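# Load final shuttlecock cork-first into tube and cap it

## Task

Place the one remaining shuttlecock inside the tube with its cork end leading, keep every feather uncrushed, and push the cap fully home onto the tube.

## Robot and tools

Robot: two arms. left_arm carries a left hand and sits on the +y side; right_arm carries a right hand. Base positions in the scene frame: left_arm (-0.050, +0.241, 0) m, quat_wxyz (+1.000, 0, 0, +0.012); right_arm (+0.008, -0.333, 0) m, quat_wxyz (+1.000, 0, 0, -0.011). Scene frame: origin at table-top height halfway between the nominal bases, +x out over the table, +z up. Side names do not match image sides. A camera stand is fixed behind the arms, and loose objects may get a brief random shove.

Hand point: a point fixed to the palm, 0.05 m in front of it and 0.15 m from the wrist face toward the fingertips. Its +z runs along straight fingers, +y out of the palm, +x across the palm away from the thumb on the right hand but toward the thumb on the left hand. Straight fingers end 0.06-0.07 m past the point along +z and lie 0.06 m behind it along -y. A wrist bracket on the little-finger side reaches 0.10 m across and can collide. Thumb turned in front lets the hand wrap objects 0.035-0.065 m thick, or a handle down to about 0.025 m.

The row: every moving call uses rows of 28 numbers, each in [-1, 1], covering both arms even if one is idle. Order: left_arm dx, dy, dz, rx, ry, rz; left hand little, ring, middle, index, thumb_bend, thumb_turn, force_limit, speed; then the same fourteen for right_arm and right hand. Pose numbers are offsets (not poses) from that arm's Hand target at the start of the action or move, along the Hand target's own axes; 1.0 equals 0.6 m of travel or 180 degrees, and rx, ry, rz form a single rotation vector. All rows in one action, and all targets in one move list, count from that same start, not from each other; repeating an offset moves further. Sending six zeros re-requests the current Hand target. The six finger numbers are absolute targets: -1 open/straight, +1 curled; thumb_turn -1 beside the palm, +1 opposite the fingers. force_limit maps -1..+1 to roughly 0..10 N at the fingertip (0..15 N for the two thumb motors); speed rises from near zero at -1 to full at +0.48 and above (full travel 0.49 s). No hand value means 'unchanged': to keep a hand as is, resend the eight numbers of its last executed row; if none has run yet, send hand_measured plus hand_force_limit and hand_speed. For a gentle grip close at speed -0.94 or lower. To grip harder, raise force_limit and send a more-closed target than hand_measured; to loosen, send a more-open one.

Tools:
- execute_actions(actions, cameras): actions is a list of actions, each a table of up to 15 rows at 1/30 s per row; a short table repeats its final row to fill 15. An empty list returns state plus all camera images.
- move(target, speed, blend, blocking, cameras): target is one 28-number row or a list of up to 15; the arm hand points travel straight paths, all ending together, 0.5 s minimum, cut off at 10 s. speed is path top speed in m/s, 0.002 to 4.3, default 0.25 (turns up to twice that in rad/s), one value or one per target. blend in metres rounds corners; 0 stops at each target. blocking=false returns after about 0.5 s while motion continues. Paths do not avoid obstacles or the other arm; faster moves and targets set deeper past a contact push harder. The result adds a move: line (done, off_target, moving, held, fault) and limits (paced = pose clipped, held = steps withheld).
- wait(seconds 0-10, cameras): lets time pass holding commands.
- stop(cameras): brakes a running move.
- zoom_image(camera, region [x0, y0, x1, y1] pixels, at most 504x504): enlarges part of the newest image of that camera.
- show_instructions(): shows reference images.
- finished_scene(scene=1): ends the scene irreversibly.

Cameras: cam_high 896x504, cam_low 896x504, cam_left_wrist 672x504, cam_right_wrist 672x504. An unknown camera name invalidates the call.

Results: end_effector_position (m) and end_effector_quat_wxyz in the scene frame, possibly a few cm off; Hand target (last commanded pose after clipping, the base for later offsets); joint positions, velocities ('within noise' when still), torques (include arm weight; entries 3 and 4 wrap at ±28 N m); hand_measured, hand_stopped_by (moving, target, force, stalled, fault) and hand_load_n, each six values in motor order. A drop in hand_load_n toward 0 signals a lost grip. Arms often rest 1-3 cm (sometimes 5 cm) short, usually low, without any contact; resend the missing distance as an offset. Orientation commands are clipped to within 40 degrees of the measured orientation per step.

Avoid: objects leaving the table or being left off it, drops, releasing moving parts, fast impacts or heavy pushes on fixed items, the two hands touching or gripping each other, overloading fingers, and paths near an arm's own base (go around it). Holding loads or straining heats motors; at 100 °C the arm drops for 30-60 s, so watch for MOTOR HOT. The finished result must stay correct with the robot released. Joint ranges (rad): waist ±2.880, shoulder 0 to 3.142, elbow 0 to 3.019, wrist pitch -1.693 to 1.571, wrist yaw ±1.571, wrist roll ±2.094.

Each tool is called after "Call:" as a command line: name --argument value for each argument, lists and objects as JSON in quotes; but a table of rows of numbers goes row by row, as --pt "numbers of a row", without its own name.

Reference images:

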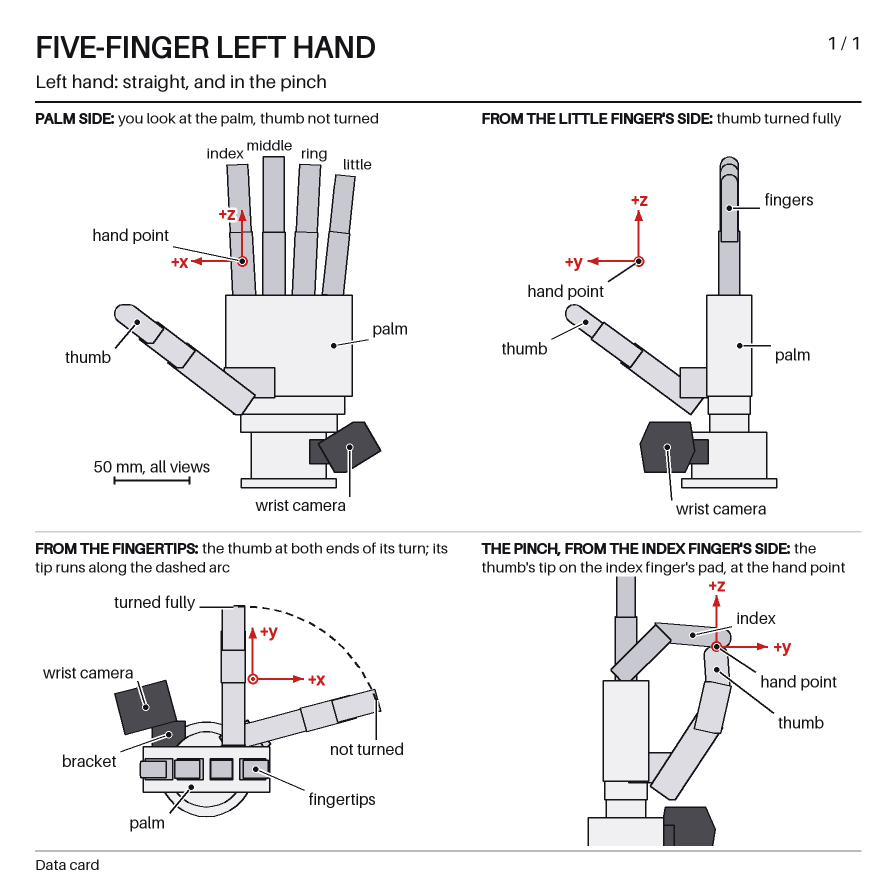

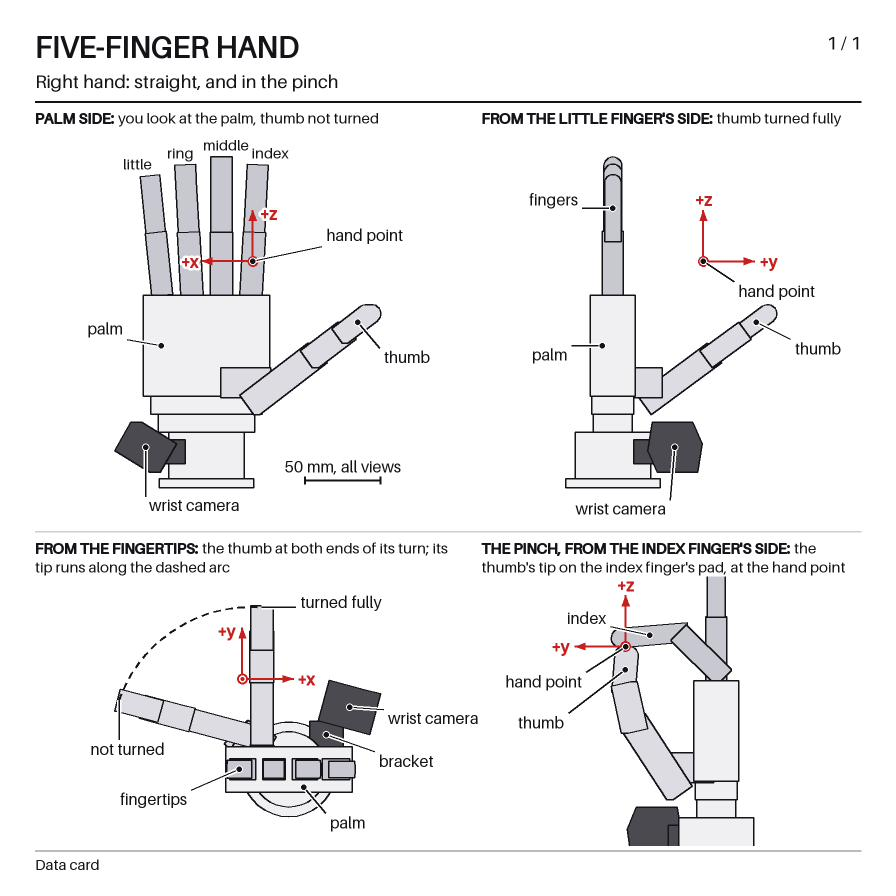

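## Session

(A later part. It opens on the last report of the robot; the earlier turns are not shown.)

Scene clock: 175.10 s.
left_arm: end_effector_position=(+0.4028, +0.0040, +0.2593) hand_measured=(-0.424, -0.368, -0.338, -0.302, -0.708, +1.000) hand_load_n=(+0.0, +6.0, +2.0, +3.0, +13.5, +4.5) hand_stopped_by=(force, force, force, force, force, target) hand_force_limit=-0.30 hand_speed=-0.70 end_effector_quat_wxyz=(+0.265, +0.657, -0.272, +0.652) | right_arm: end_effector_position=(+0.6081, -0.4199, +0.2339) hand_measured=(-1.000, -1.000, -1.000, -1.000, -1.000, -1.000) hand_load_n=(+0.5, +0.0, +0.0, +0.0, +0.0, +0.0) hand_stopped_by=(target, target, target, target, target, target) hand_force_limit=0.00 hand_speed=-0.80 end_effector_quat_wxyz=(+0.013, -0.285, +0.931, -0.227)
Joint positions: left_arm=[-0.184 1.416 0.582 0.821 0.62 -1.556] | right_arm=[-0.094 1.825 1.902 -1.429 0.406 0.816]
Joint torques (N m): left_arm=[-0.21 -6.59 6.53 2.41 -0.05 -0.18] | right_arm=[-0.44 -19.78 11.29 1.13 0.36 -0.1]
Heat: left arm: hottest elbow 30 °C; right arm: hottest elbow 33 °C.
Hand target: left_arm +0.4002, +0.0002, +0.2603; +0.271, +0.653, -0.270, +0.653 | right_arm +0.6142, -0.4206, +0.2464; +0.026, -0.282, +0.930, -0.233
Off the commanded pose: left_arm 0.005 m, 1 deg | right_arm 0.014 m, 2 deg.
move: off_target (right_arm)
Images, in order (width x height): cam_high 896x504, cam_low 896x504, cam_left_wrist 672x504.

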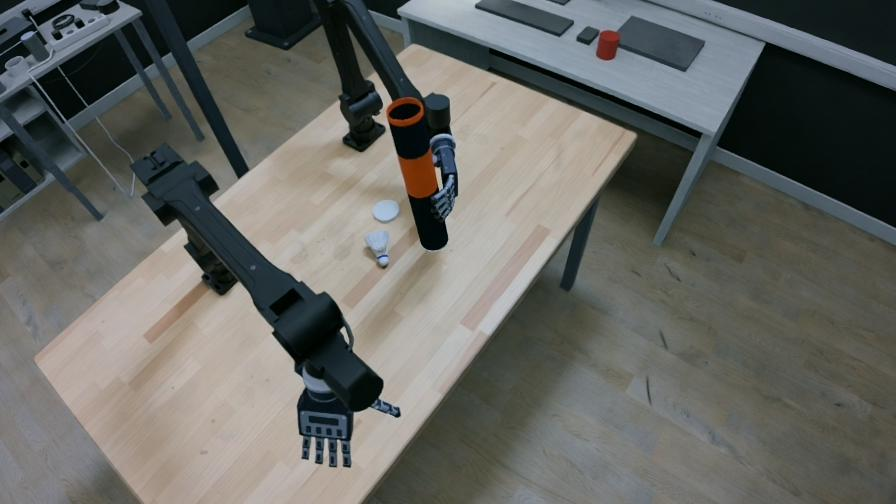

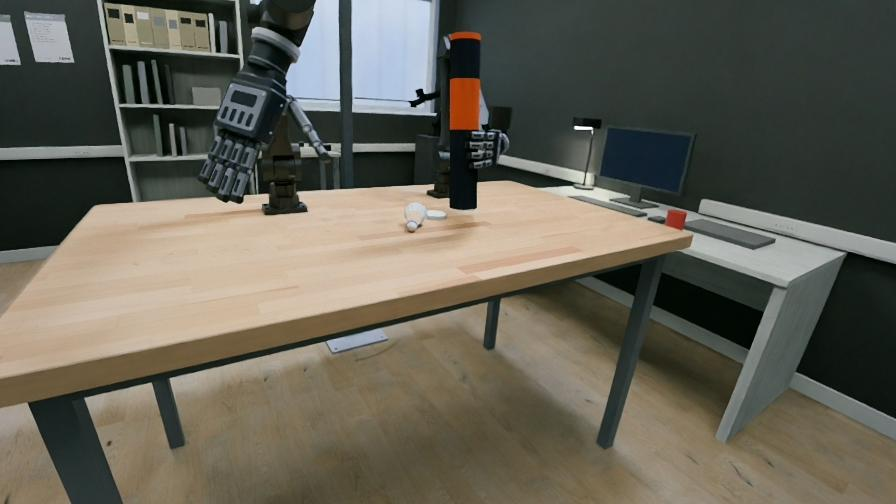

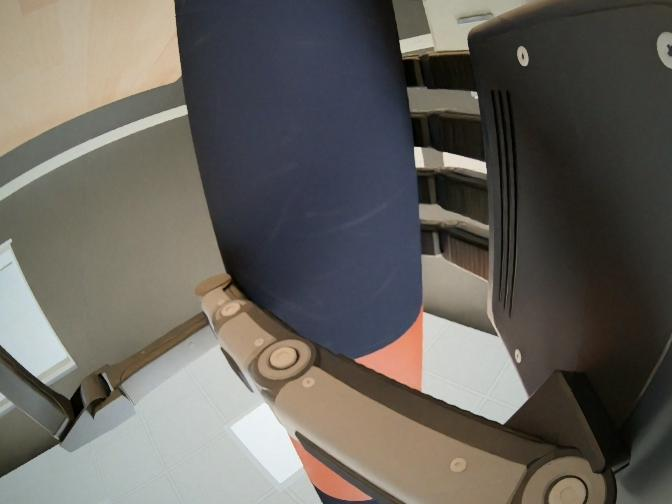

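Call:
move --target '[-0.108,-0.0707,-0.0236,0,0,0,-0.3,-0.3,-0.3,-0.3,-0.3,1,-0.3,-0.7, 0,0,0,0,0,0,-1,-1,-1,-1,-1,-1,0,-0.8]' --speed 0.1 --cameras '["cam_high","cam_low","cam_left_wrist"]'

Call:
zoom_image --camera "cam_low" --region '[380, 100, 560, 260]'

Call:
zoom_image --camera "cam_high" --region '[340, 80, 520, 280]'

Scene clock: 185.87 s.
left_arm: end_effector_position=(+0.4180, +0.0366, +0.1902) hand_measured=(-0.424, -0.368, -0.338, -0.302, -0.708, +1.000) hand_load_n=(+0.0, +6.0, +2.0, +3.5, +14.0, +4.5) hand_stopped_by=(force, force, force, force, force, target) hand_force_limit=-0.30 hand_speed=-0.70 end_effector_quat_wxyz=(+0.270, +0.659, -0.273, +0.647) | right_arm: end_effector_position=(+0.6081, -0.4199, +0.2339) hand_measured=(-1.000, -1.000, -1.000, -1.000, -1.000, -1.000) hand_load_n=(+0.0, +0.0, +0.0, +0.0, +0.0, +0.0) hand_stopped_by=(target, target, target, target, target, target) hand_force_limit=0.00 hand_speed=-0.80 end_effector_quat_wxyz=(+0.013, -0.285, +0.931, -0.227)
Joint positions: left_arm=[-0.088 1.655 0.572 1.059 0.726 -1.557] | right_arm=[-0.094 1.825 1.902 -1.429 0.406 0.816]
Joint torques (N m): left_arm=[1.38 -8.06 5.7 2.48 0.26 -0.23] | right_arm=[-0.32 -19.66 11.34 1.21 0.37 -0.11]
Heat: left arm: hottest elbow 29 °C; right arm: hottest elbow 33 °C.
Hand target: left_arm +0.4201, +0.0403, +0.1954; +0.271, +0.653, -0.270, +0.653 | right_arm +0.6142, -0.4206, +0.2464; +0.026, -0.282, +0.930, -0.233
Off the commanded pose: left_arm 0.007 m, 1 deg | right_arm 0.014 m, 2 deg.
move: off_target (right_arm)
Images, in order (width x height): cam_high 896x504, cam_low 896x504, cam_left_wrist 672x504.

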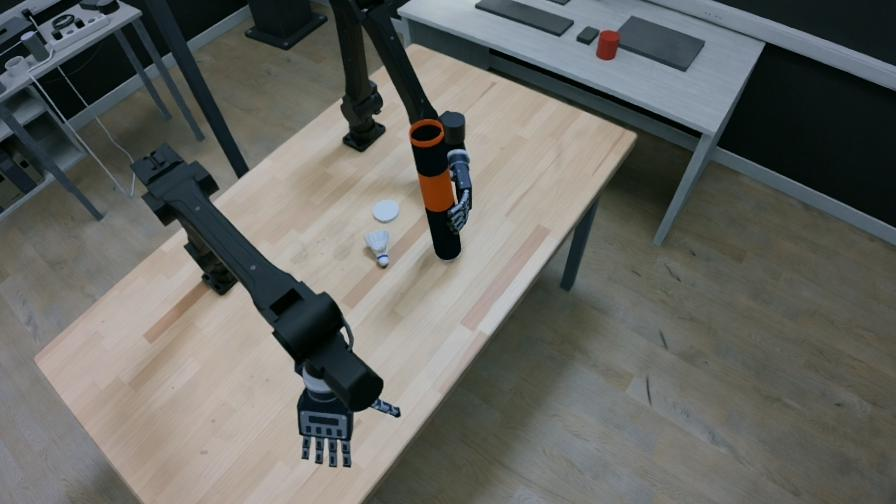

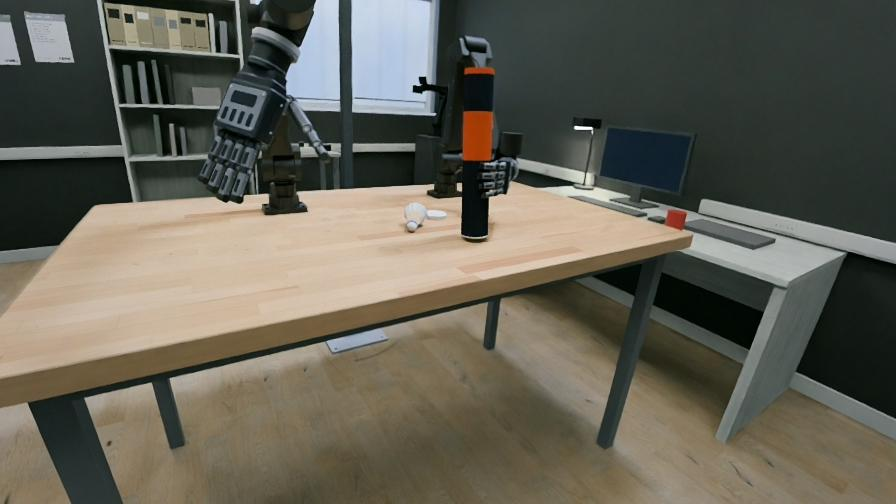

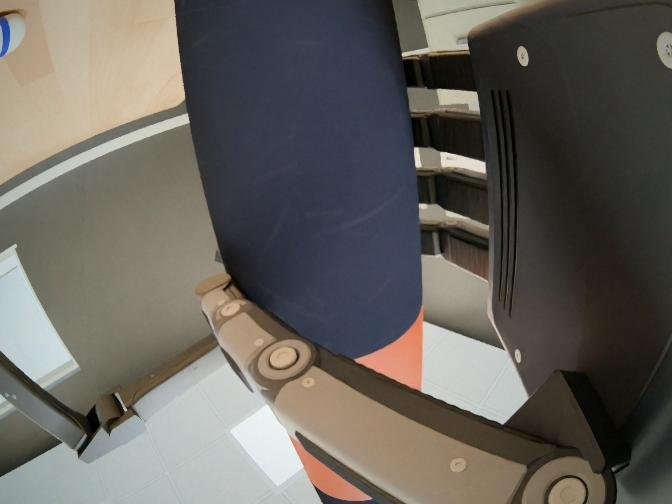

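Scaled by 2.800 from the camera's 896x504 image, which has a finer 1280x720 frame.

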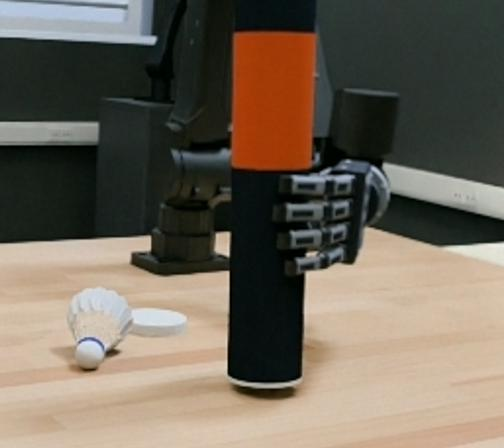

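Scaled by 2.520 from the camera's 896x504 image, which has a finer 1280x720 frame.

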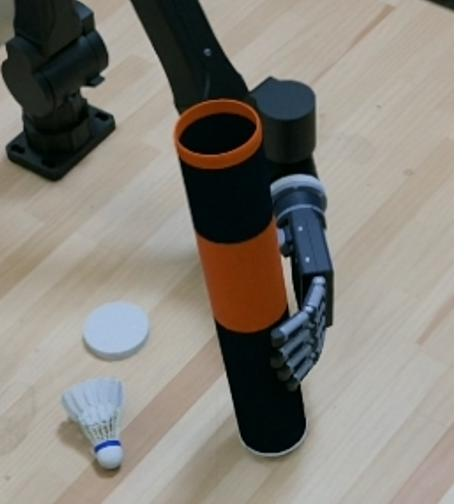

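Call:
move --target '[-0.03,0,0,0,0,0,-0.3,-0.3,-0.3,-0.3,-0.3,1,-0.3,-0.7, 0,0,0,0,0,0,-1,-1,-1,-1,-1,-1,0,-0.8]' --speed 0.04 --cameras '["cam_low"]'

Call:
zoom_image --camera "cam_low" --region '[400, 160, 520, 260]'

Scene clock: 191.17 s.
left_arm: end_effector_position=(+0.4190, +0.0369, +0.1801) hand_measured=(-0.424, -0.368, -0.338, -0.302, -0.708, +1.000) hand_load_n=(+0.0, +5.0, +2.0, +3.5, +13.5, +6.0) hand_stopped_by=(force, force, force, force, force, target) hand_force_limit=-0.30 hand_speed=-0.70 end_effector_quat_wxyz=(+0.271, +0.654, -0.273, +0.652) | right_arm: end_effector_position=(+0.6081, -0.4199, +0.2339) hand_measured=(-1.000, -1.000, -1.000, -1.000, -1.000, -1.000) hand_load_n=(+0.0, +0.0, +0.0, +0.0, +0.0, +0.0) hand_stopped_by=(target, target, target, target, target, target) hand_force_limit=0.00 hand_speed=-0.80 end_effector_quat_wxyz=(+0.013, -0.285, +0.931, -0.227)
Joint positions: left_arm=[-0.087 1.706 0.572 1.131 0.726 -1.567] | right_arm=[-0.094 1.825 1.902 -1.429 0.406 0.816]
Joint torques (N m): left_arm=[1.32 -8.06 4.83 2.26 0.19 -0.1] | right_arm=[-0.32 -19.66 11.29 1.2 0.36 -0.11]
Heat: left arm: hottest elbow 28 °C; right arm: hottest elbow 33 °C.
Hand target: left_arm +0.4201, +0.0403, +0.1773; +0.271, +0.654, -0.270, +0.653 | right_arm +0.6142, -0.4206, +0.2464; +0.026, -0.282, +0.930, -0.233
Off the commanded pose: left_arm 0.004 m, 0 deg | right_arm 0.014 m, 2 deg.
move: off_target (right_arm)
Images, in order (width x height): cam_low 896x504.

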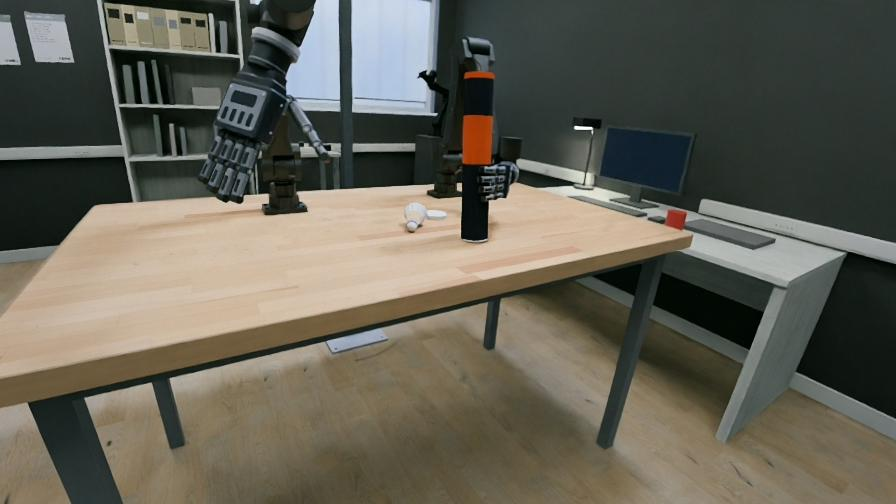

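Scaled by 4.200 from the camera's 896x504 image, which has a finer 1280x720 frame.

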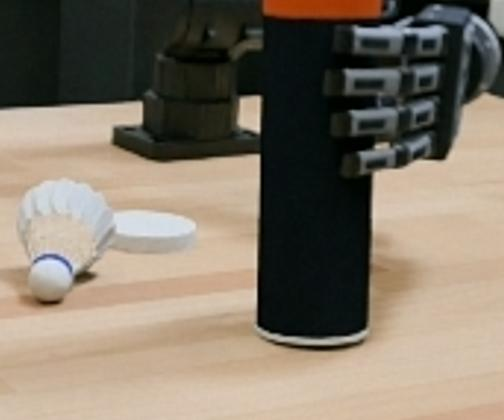

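Call:
move --target '[0,0,0,0,0,0,-0.3,-0.3,-0.3,-0.3,-0.3,1,-0.3,-0.7, 0.1063,0.7615,-0.1942,0.1513,-0.4289,-0.4271,-1,-1,-1,-1,-1,0.83,0,0.3]' --speed 0.25 --cameras '["all"]'

Scene clock: 230.00 s.
left_arm: end_effector_position=(+0.4191, +0.0369, +0.1801) hand_measured=(-0.424, -0.368, -0.338, -0.302, -0.708, +1.000) hand_load_n=(+0.0, +5.0, +2.0, +4.0, +13.5, +6.0) hand_stopped_by=(force, force, force, force, force, target) hand_force_limit=-0.30 hand_speed=-0.70 end_effector_quat_wxyz=(+0.271, +0.654, -0.272, +0.652) | right_arm: end_effector_position=(+0.3075, -0.0738, +0.1473) hand_measured=(-1.000, -1.000, -1.000, -1.000, -1.000, +0.830) hand_load_n=(+0.0, +0.0, +0.0, +0.0, +0.0, +0.0) hand_stopped_by=(target, target, target, target, target, target) hand_force_limit=0.00 hand_speed=0.30 end_effector_quat_wxyz=(-0.461, +0.816, -0.308, +0.165)
Joint positions: left_arm=[-0.087 1.706 0.572 1.131 0.726 -1.568] | right_arm=[0.546 0.94 0.574 -0.207 -0.29 -0.165]
Joint torques (N m): left_arm=[0.97 -7.77 4.89 2.25 0.22 -0.11] | right_arm=[0.32 -6.65 8.92 2.71 -0.29 -0.16]
Heat: left arm: hottest shoulder 27 °C; right arm: hottest elbow 33 °C.
Hand target: left_arm +0.4201, +0.0403, +0.1773; +0.271, +0.654, -0.270, +0.653 | right_arm +0.3057, -0.0712, +0.1511; -0.470, +0.814, -0.296, +0.171
Off the commanded pose: left_arm 0.004 m, 0 deg | right_arm 0.005 m, 2 deg.
move: done

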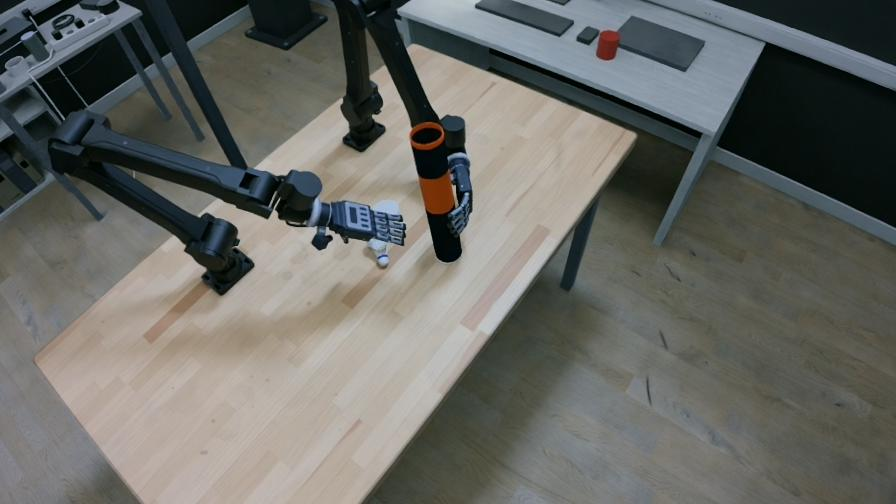

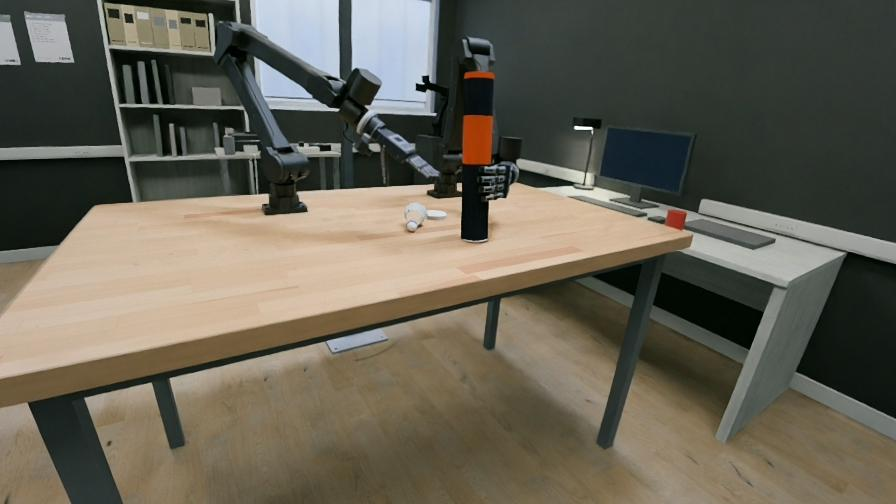

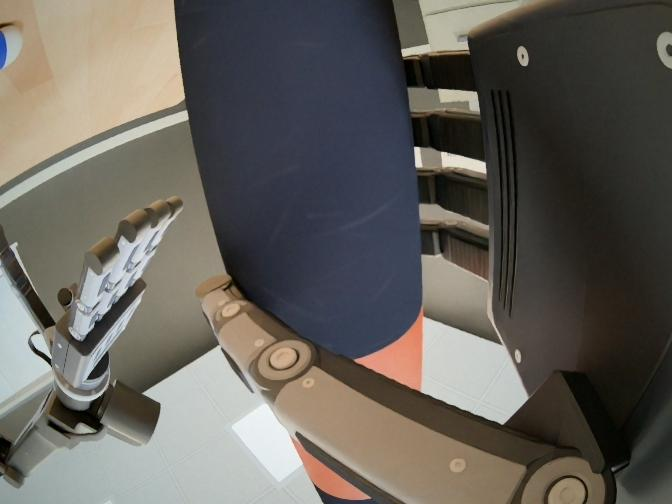

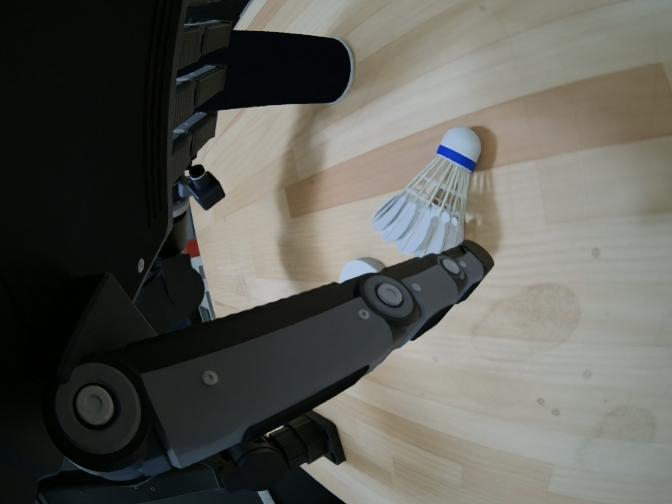

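Call:
zoom_image --camera "cam_right_wrist" --region '[150, 0, 550, 300]'

Call:
zoom_image --camera "cam_high" --region '[300, 160, 480, 300]'

Scaled by 1.260 from the camera's 672x504 image, which has a finer 960x720 frame.

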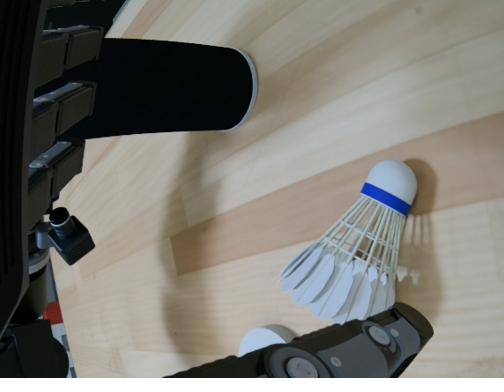

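Scaled by 2.800 from the camera's 896x504 image, which has a finer 1280x720 frame.

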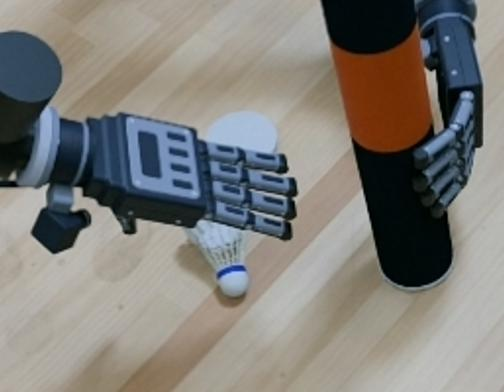

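Call:
move --target '[0,0,0,0,0,0,-0.3,-0.3,-0.3,-0.3,-0.3,1,-0.3,-0.7, -0.004,0.0848,0.0732,0,0,0,-1,-1,-1,-1,-1,0.83,0,0.3]' --speed 0.12 --cameras '["cam_high", "cam_low", "cam_right_wrist"]'

Call:
zoom_image --camera "cam_low" --region '[320, 120, 500, 260]'

Call:
zoom_image --camera "cam_high" --region '[300, 160, 480, 300]'

Scene clock: 258.17 s.
left_arm: end_effector_position=(+0.4191, +0.0369, +0.1801) hand_measured=(-0.424, -0.368, -0.338, -0.302, -0.708, +1.000) hand_load_n=(+0.0, +5.0, +2.0, +4.0, +13.0, +6.0) hand_stopped_by=(force, force, force, force, force, target) hand_force_limit=-0.30 hand_speed=-0.70 end_effector_quat_wxyz=(+0.271, +0.654, -0.272, +0.652) | right_arm: end_effector_position=(+0.3140, -0.0632, +0.0907) hand_measured=(-1.000, -1.000, -1.000, -1.000, -1.000, +0.830) hand_load_n=(+0.0, -0.5, +0.0, +0.0, +0.0, +0.0) hand_stopped_by=(target, target, target, target, target, target) hand_force_limit=0.00 hand_speed=0.30 end_effector_quat_wxyz=(-0.470, +0.812, -0.298, +0.173)
Joint positions: left_arm=[-0.087 1.706 0.572 1.131 0.726 -1.568] | right_arm=[0.566 1.078 0.47 0.066 -0.278 -0.166]
Joint torques (N m): left_arm=[1.32 -7.18 4.94 2.22 0.21 -0.09] | right_arm=[0.5 -4.89 8.09 2.71 0.02 -0.08]
Heat: left arm: hottest waist 26 °C; right arm: hottest elbow 31 °C.
Hand target: left_arm +0.4201, +0.0403, +0.1773; +0.271, +0.654, -0.270, +0.653 | right_arm +0.3119, -0.0599, +0.0850; -0.470, +0.814, -0.296, +0.171
Off the commanded pose: left_arm 0.004 m, 0 deg | right_arm 0.007 m, 0 deg.
move: done
Images, in order (width x height): cam_high 896x504, cam_low 896x504, cam_right_wrist 672x504.

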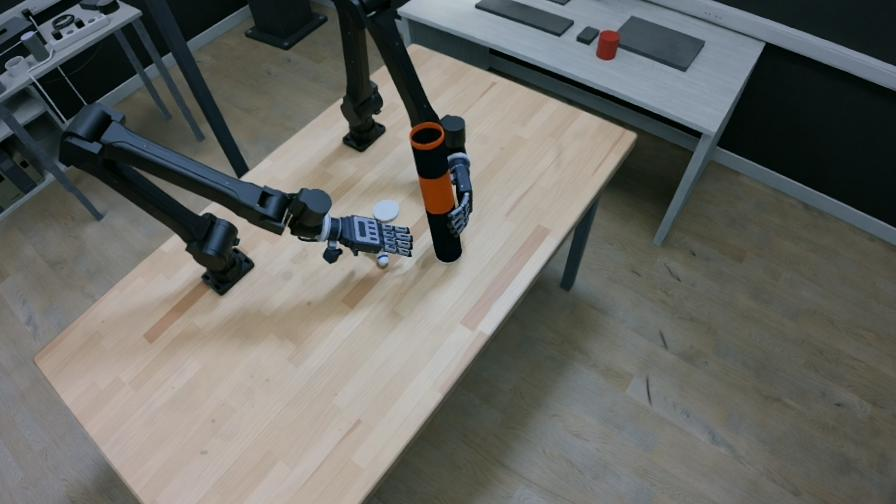

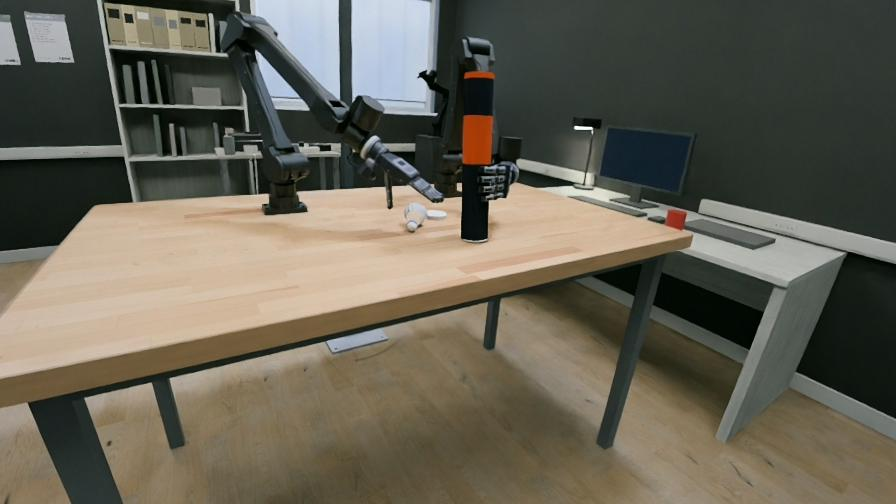

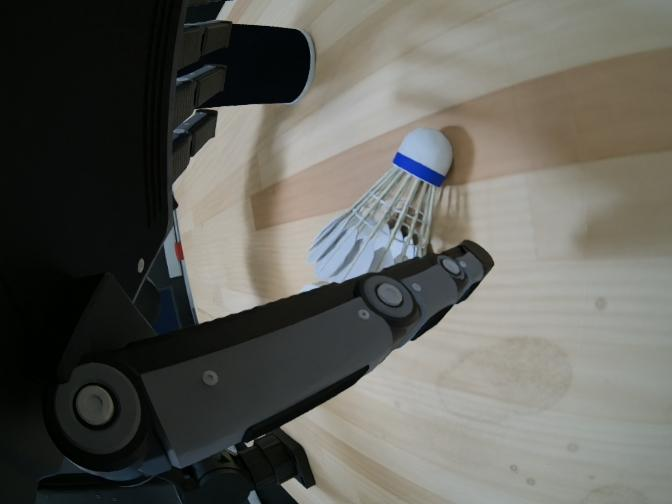

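Scaled by 2.800 from the camera's 896x504 image, which has a finer 1280x720 frame.

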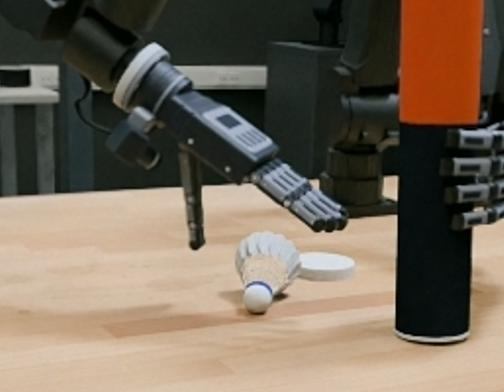

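Scaled by 2.800 from the camera's 896x504 image, which has a finer 1280x720 frame.

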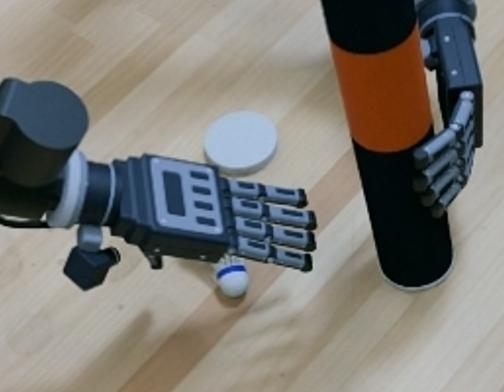

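Call:
move --target '[0,0,0,0,0,0,-0.3,-0.3,-0.3,-0.3,-0.3,1,-0.3,-0.7, 0,0.0476,0.0275,0,0,0,-1,-1,-1,-0.7,-0.5,0.83,0,0]' --speed 0.1 --cameras '["cam_high", "cam_low", "cam_right_wrist"]'

Call:
zoom_image --camera "cam_low" --region '[320, 120, 500, 260]'

Call:
zoom_image --camera "cam_right_wrist" --region '[150, 0, 550, 300]'

Scene clock: 268.50 s.
left_arm: end_effector_position=(+0.4191, +0.0369, +0.1801) hand_measured=(-0.424, -0.368, -0.338, -0.302, -0.708, +1.000) hand_load_n=(+0.0, +5.0, +1.5, +4.0, +13.5, +6.0) hand_stopped_by=(force, force, force, force, force, target) hand_force_limit=-0.30 hand_speed=-0.70 end_effector_quat_wxyz=(+0.271, +0.654, -0.272, +0.652) | right_arm: end_effector_position=(+0.3149, -0.0626, +0.0579) hand_measured=(-1.000, -1.000, -1.000, -0.700, -0.500, +0.830) hand_load_n=(+0.0, +0.0, +0.0, +0.0, +0.0, +0.0) hand_stopped_by=(target, target, target, target, target, target) hand_force_limit=0.00 hand_speed=0.00 end_effector_quat_wxyz=(-0.471, +0.812, -0.298, +0.174)
Joint positions: left_arm=[-0.087 1.706 0.572 1.131 0.726 -1.568] | right_arm=[0.566 1.174 0.421 0.21 -0.278 -0.166]
Joint torques (N m): left_arm=[1.38 -7.59 5.05 2.15 0.22 -0.08] | right_arm=[0.62 -5.36 7.35 2.88 0.03 -0.08]
Heat: left arm: hottest waist 26 °C; right arm: hottest shoulder 30 °C.
Hand target: left_arm +0.4201, +0.0403, +0.1773; +0.271, +0.654, -0.270, +0.653 | right_arm +0.3120, -0.0599, +0.0522; -0.470, +0.813, -0.296, +0.171
Off the commanded pose: left_arm 0.004 m, 0 deg | right_arm 0.007 m, 0 deg.
move: done
Images, in order (width x height): cam_high 896x504, cam_low 896x504, cam_right_wrist 672x504.

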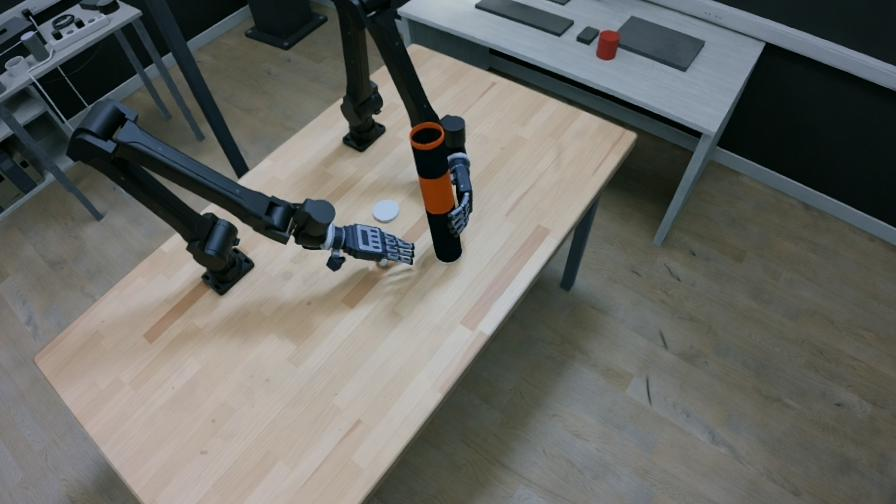

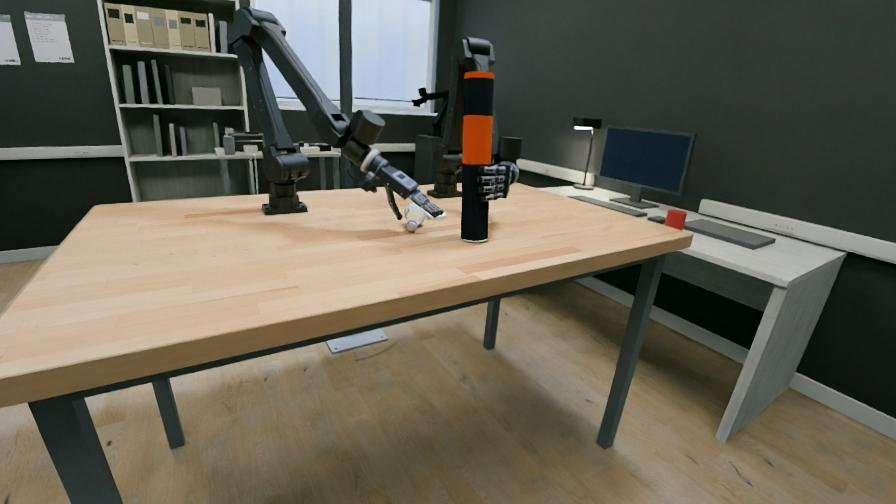

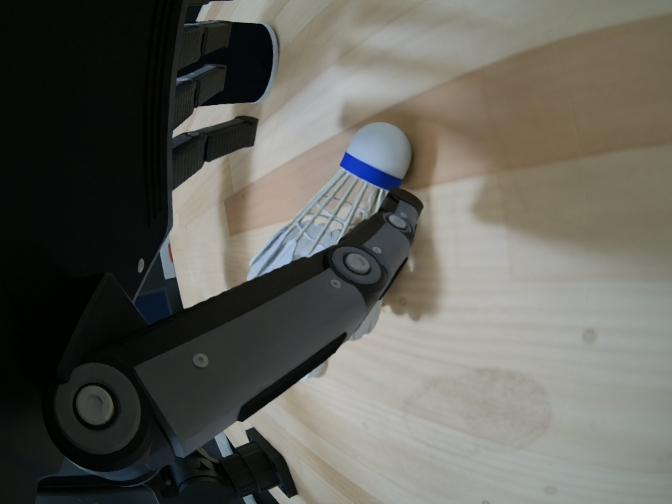

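Scaled by 2.800 from the camera's 896x504 image, which has a finer 1280x720 frame.

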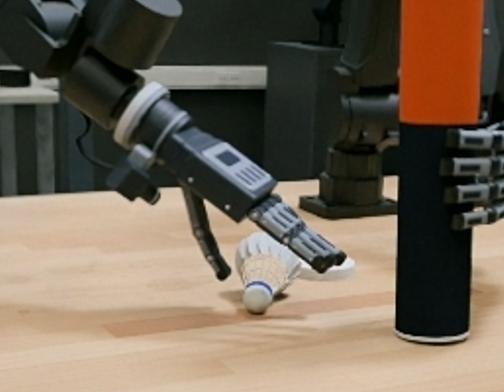

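Scaled by 1.260 from the camera's 672x504 image, which has a finer 960x720 frame.

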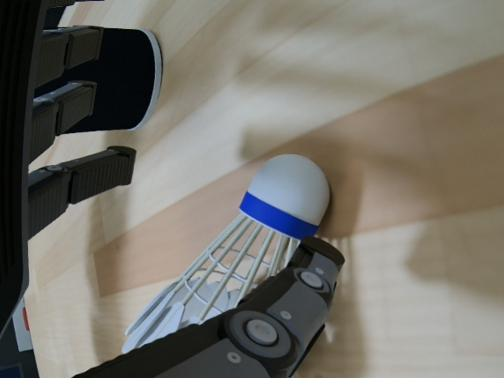

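Call:
move --target '[0,0,0,0,0,0,-0.3,-0.3,-0.3,-0.3,-0.3,1,-0.3,-0.7, 0,0.0390,0.0225,0,0,0,-1,-1,-1,-0.7,-0.4,0.83,0,-0.5]' --speed 0.06 --cameras '["cam_high", "cam_low", "cam_right_wrist"]'

Call:
zoom_image --camera "cam_low" --region '[360, 160, 470, 260]'

Call:
zoom_image --camera "cam_right_wrist" --region '[150, 0, 550, 300]'

Scene clock: 279.37 s.
left_arm: end_effector_position=(+0.4191, +0.0369, +0.1801) hand_measured=(-0.424, -0.368, -0.338, -0.302, -0.708, +1.000) hand_load_n=(+0.0, +5.0, +2.0, +4.0, +13.5, +6.0) hand_stopped_by=(force, force, force, force, force, target) hand_force_limit=-0.30 hand_speed=-0.70 end_effector_quat_wxyz=(+0.271, +0.654, -0.272, +0.652) | right_arm: end_effector_position=(+0.3157, -0.0622, +0.0309) hand_measured=(-1.000, -1.000, -1.000, -0.700, -0.400, +0.830) hand_load_n=(+0.0, +0.0, +0.0, -0.5, +0.0, +0.0) hand_stopped_by=(target, target, target, target, target, target) hand_force_limit=0.00 hand_speed=-0.50 end_effector_quat_wxyz=(-0.471, +0.812, -0.298, +0.174)
Joint positions: left_arm=[-0.087 1.706 0.572 1.131 0.726 -1.568] | right_arm=[0.566 1.27 0.389 0.339 -0.277 -0.166]
Joint torques (N m): left_arm=[1.32 -7.3 4.93 2.19 0.23 -0.09] | right_arm=[0.62 -6.07 6.57 2.91 0.03 -0.08]
Heat: left arm: hottest waist 26 °C; right arm: hottest shoulder 29 °C.
Hand target: left_arm +0.4201, +0.0403, +0.1773; +0.271, +0.654, -0.270, +0.653 | right_arm +0.3120, -0.0599, +0.0251; -0.470, +0.813, -0.297, +0.171
Off the commanded pose: left_arm 0.004 m, 0 deg | right_arm 0.007 m, 0 deg.
move: done
Images, in order (width x height): cam_high 896x504, cam_low 896x504, cam_right_wrist 672x504.

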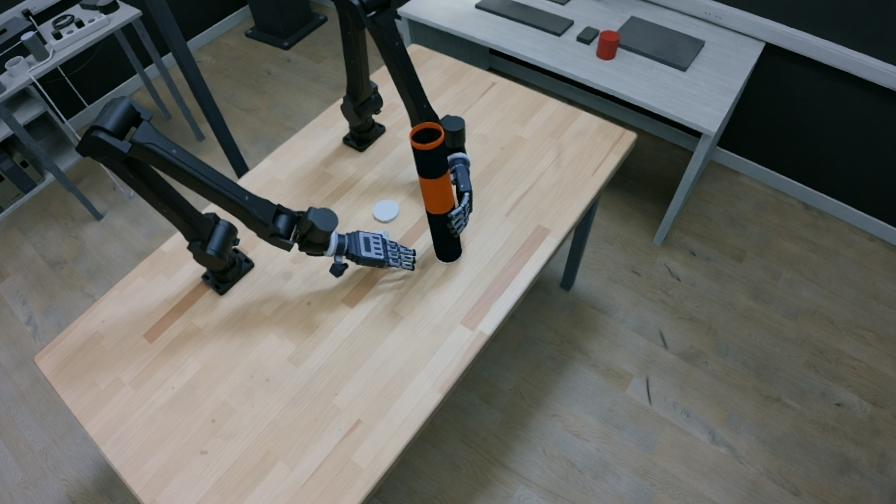

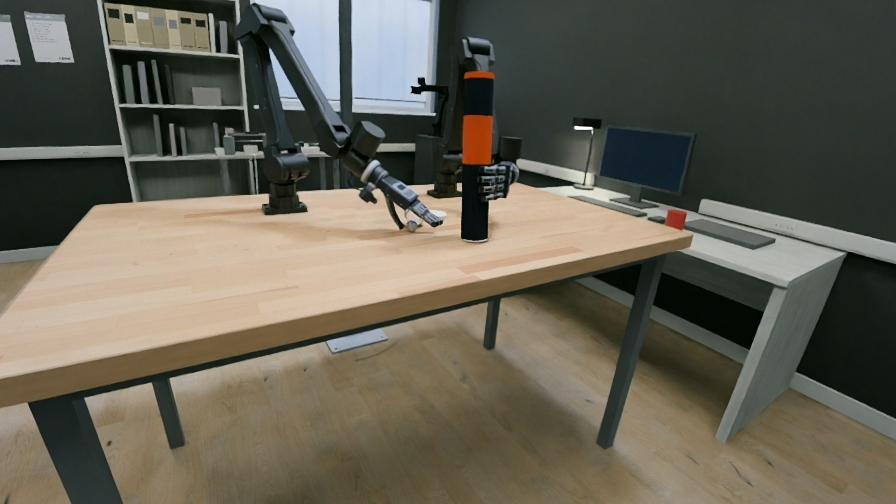

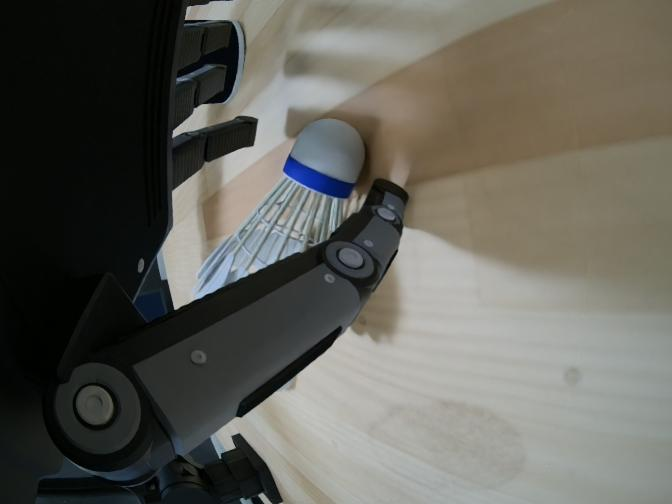

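Scaled by 4.582 from the camera's 896x504 image, which has a finer 1280x720 frame.

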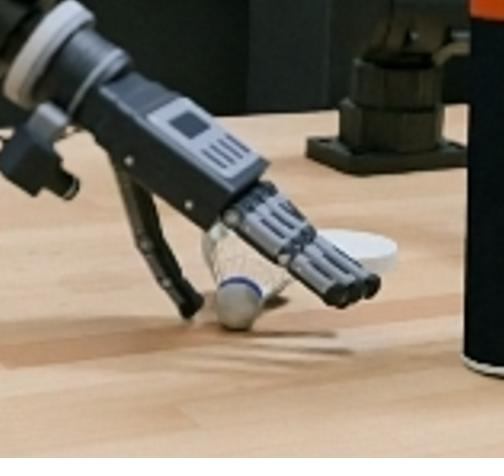

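Scaled by 1.260 from the camera's 672x504 image, which has a finer 960x720 frame.

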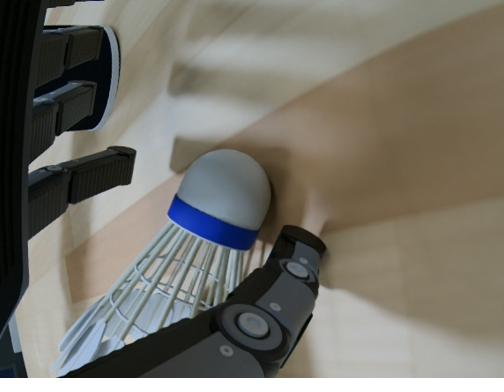

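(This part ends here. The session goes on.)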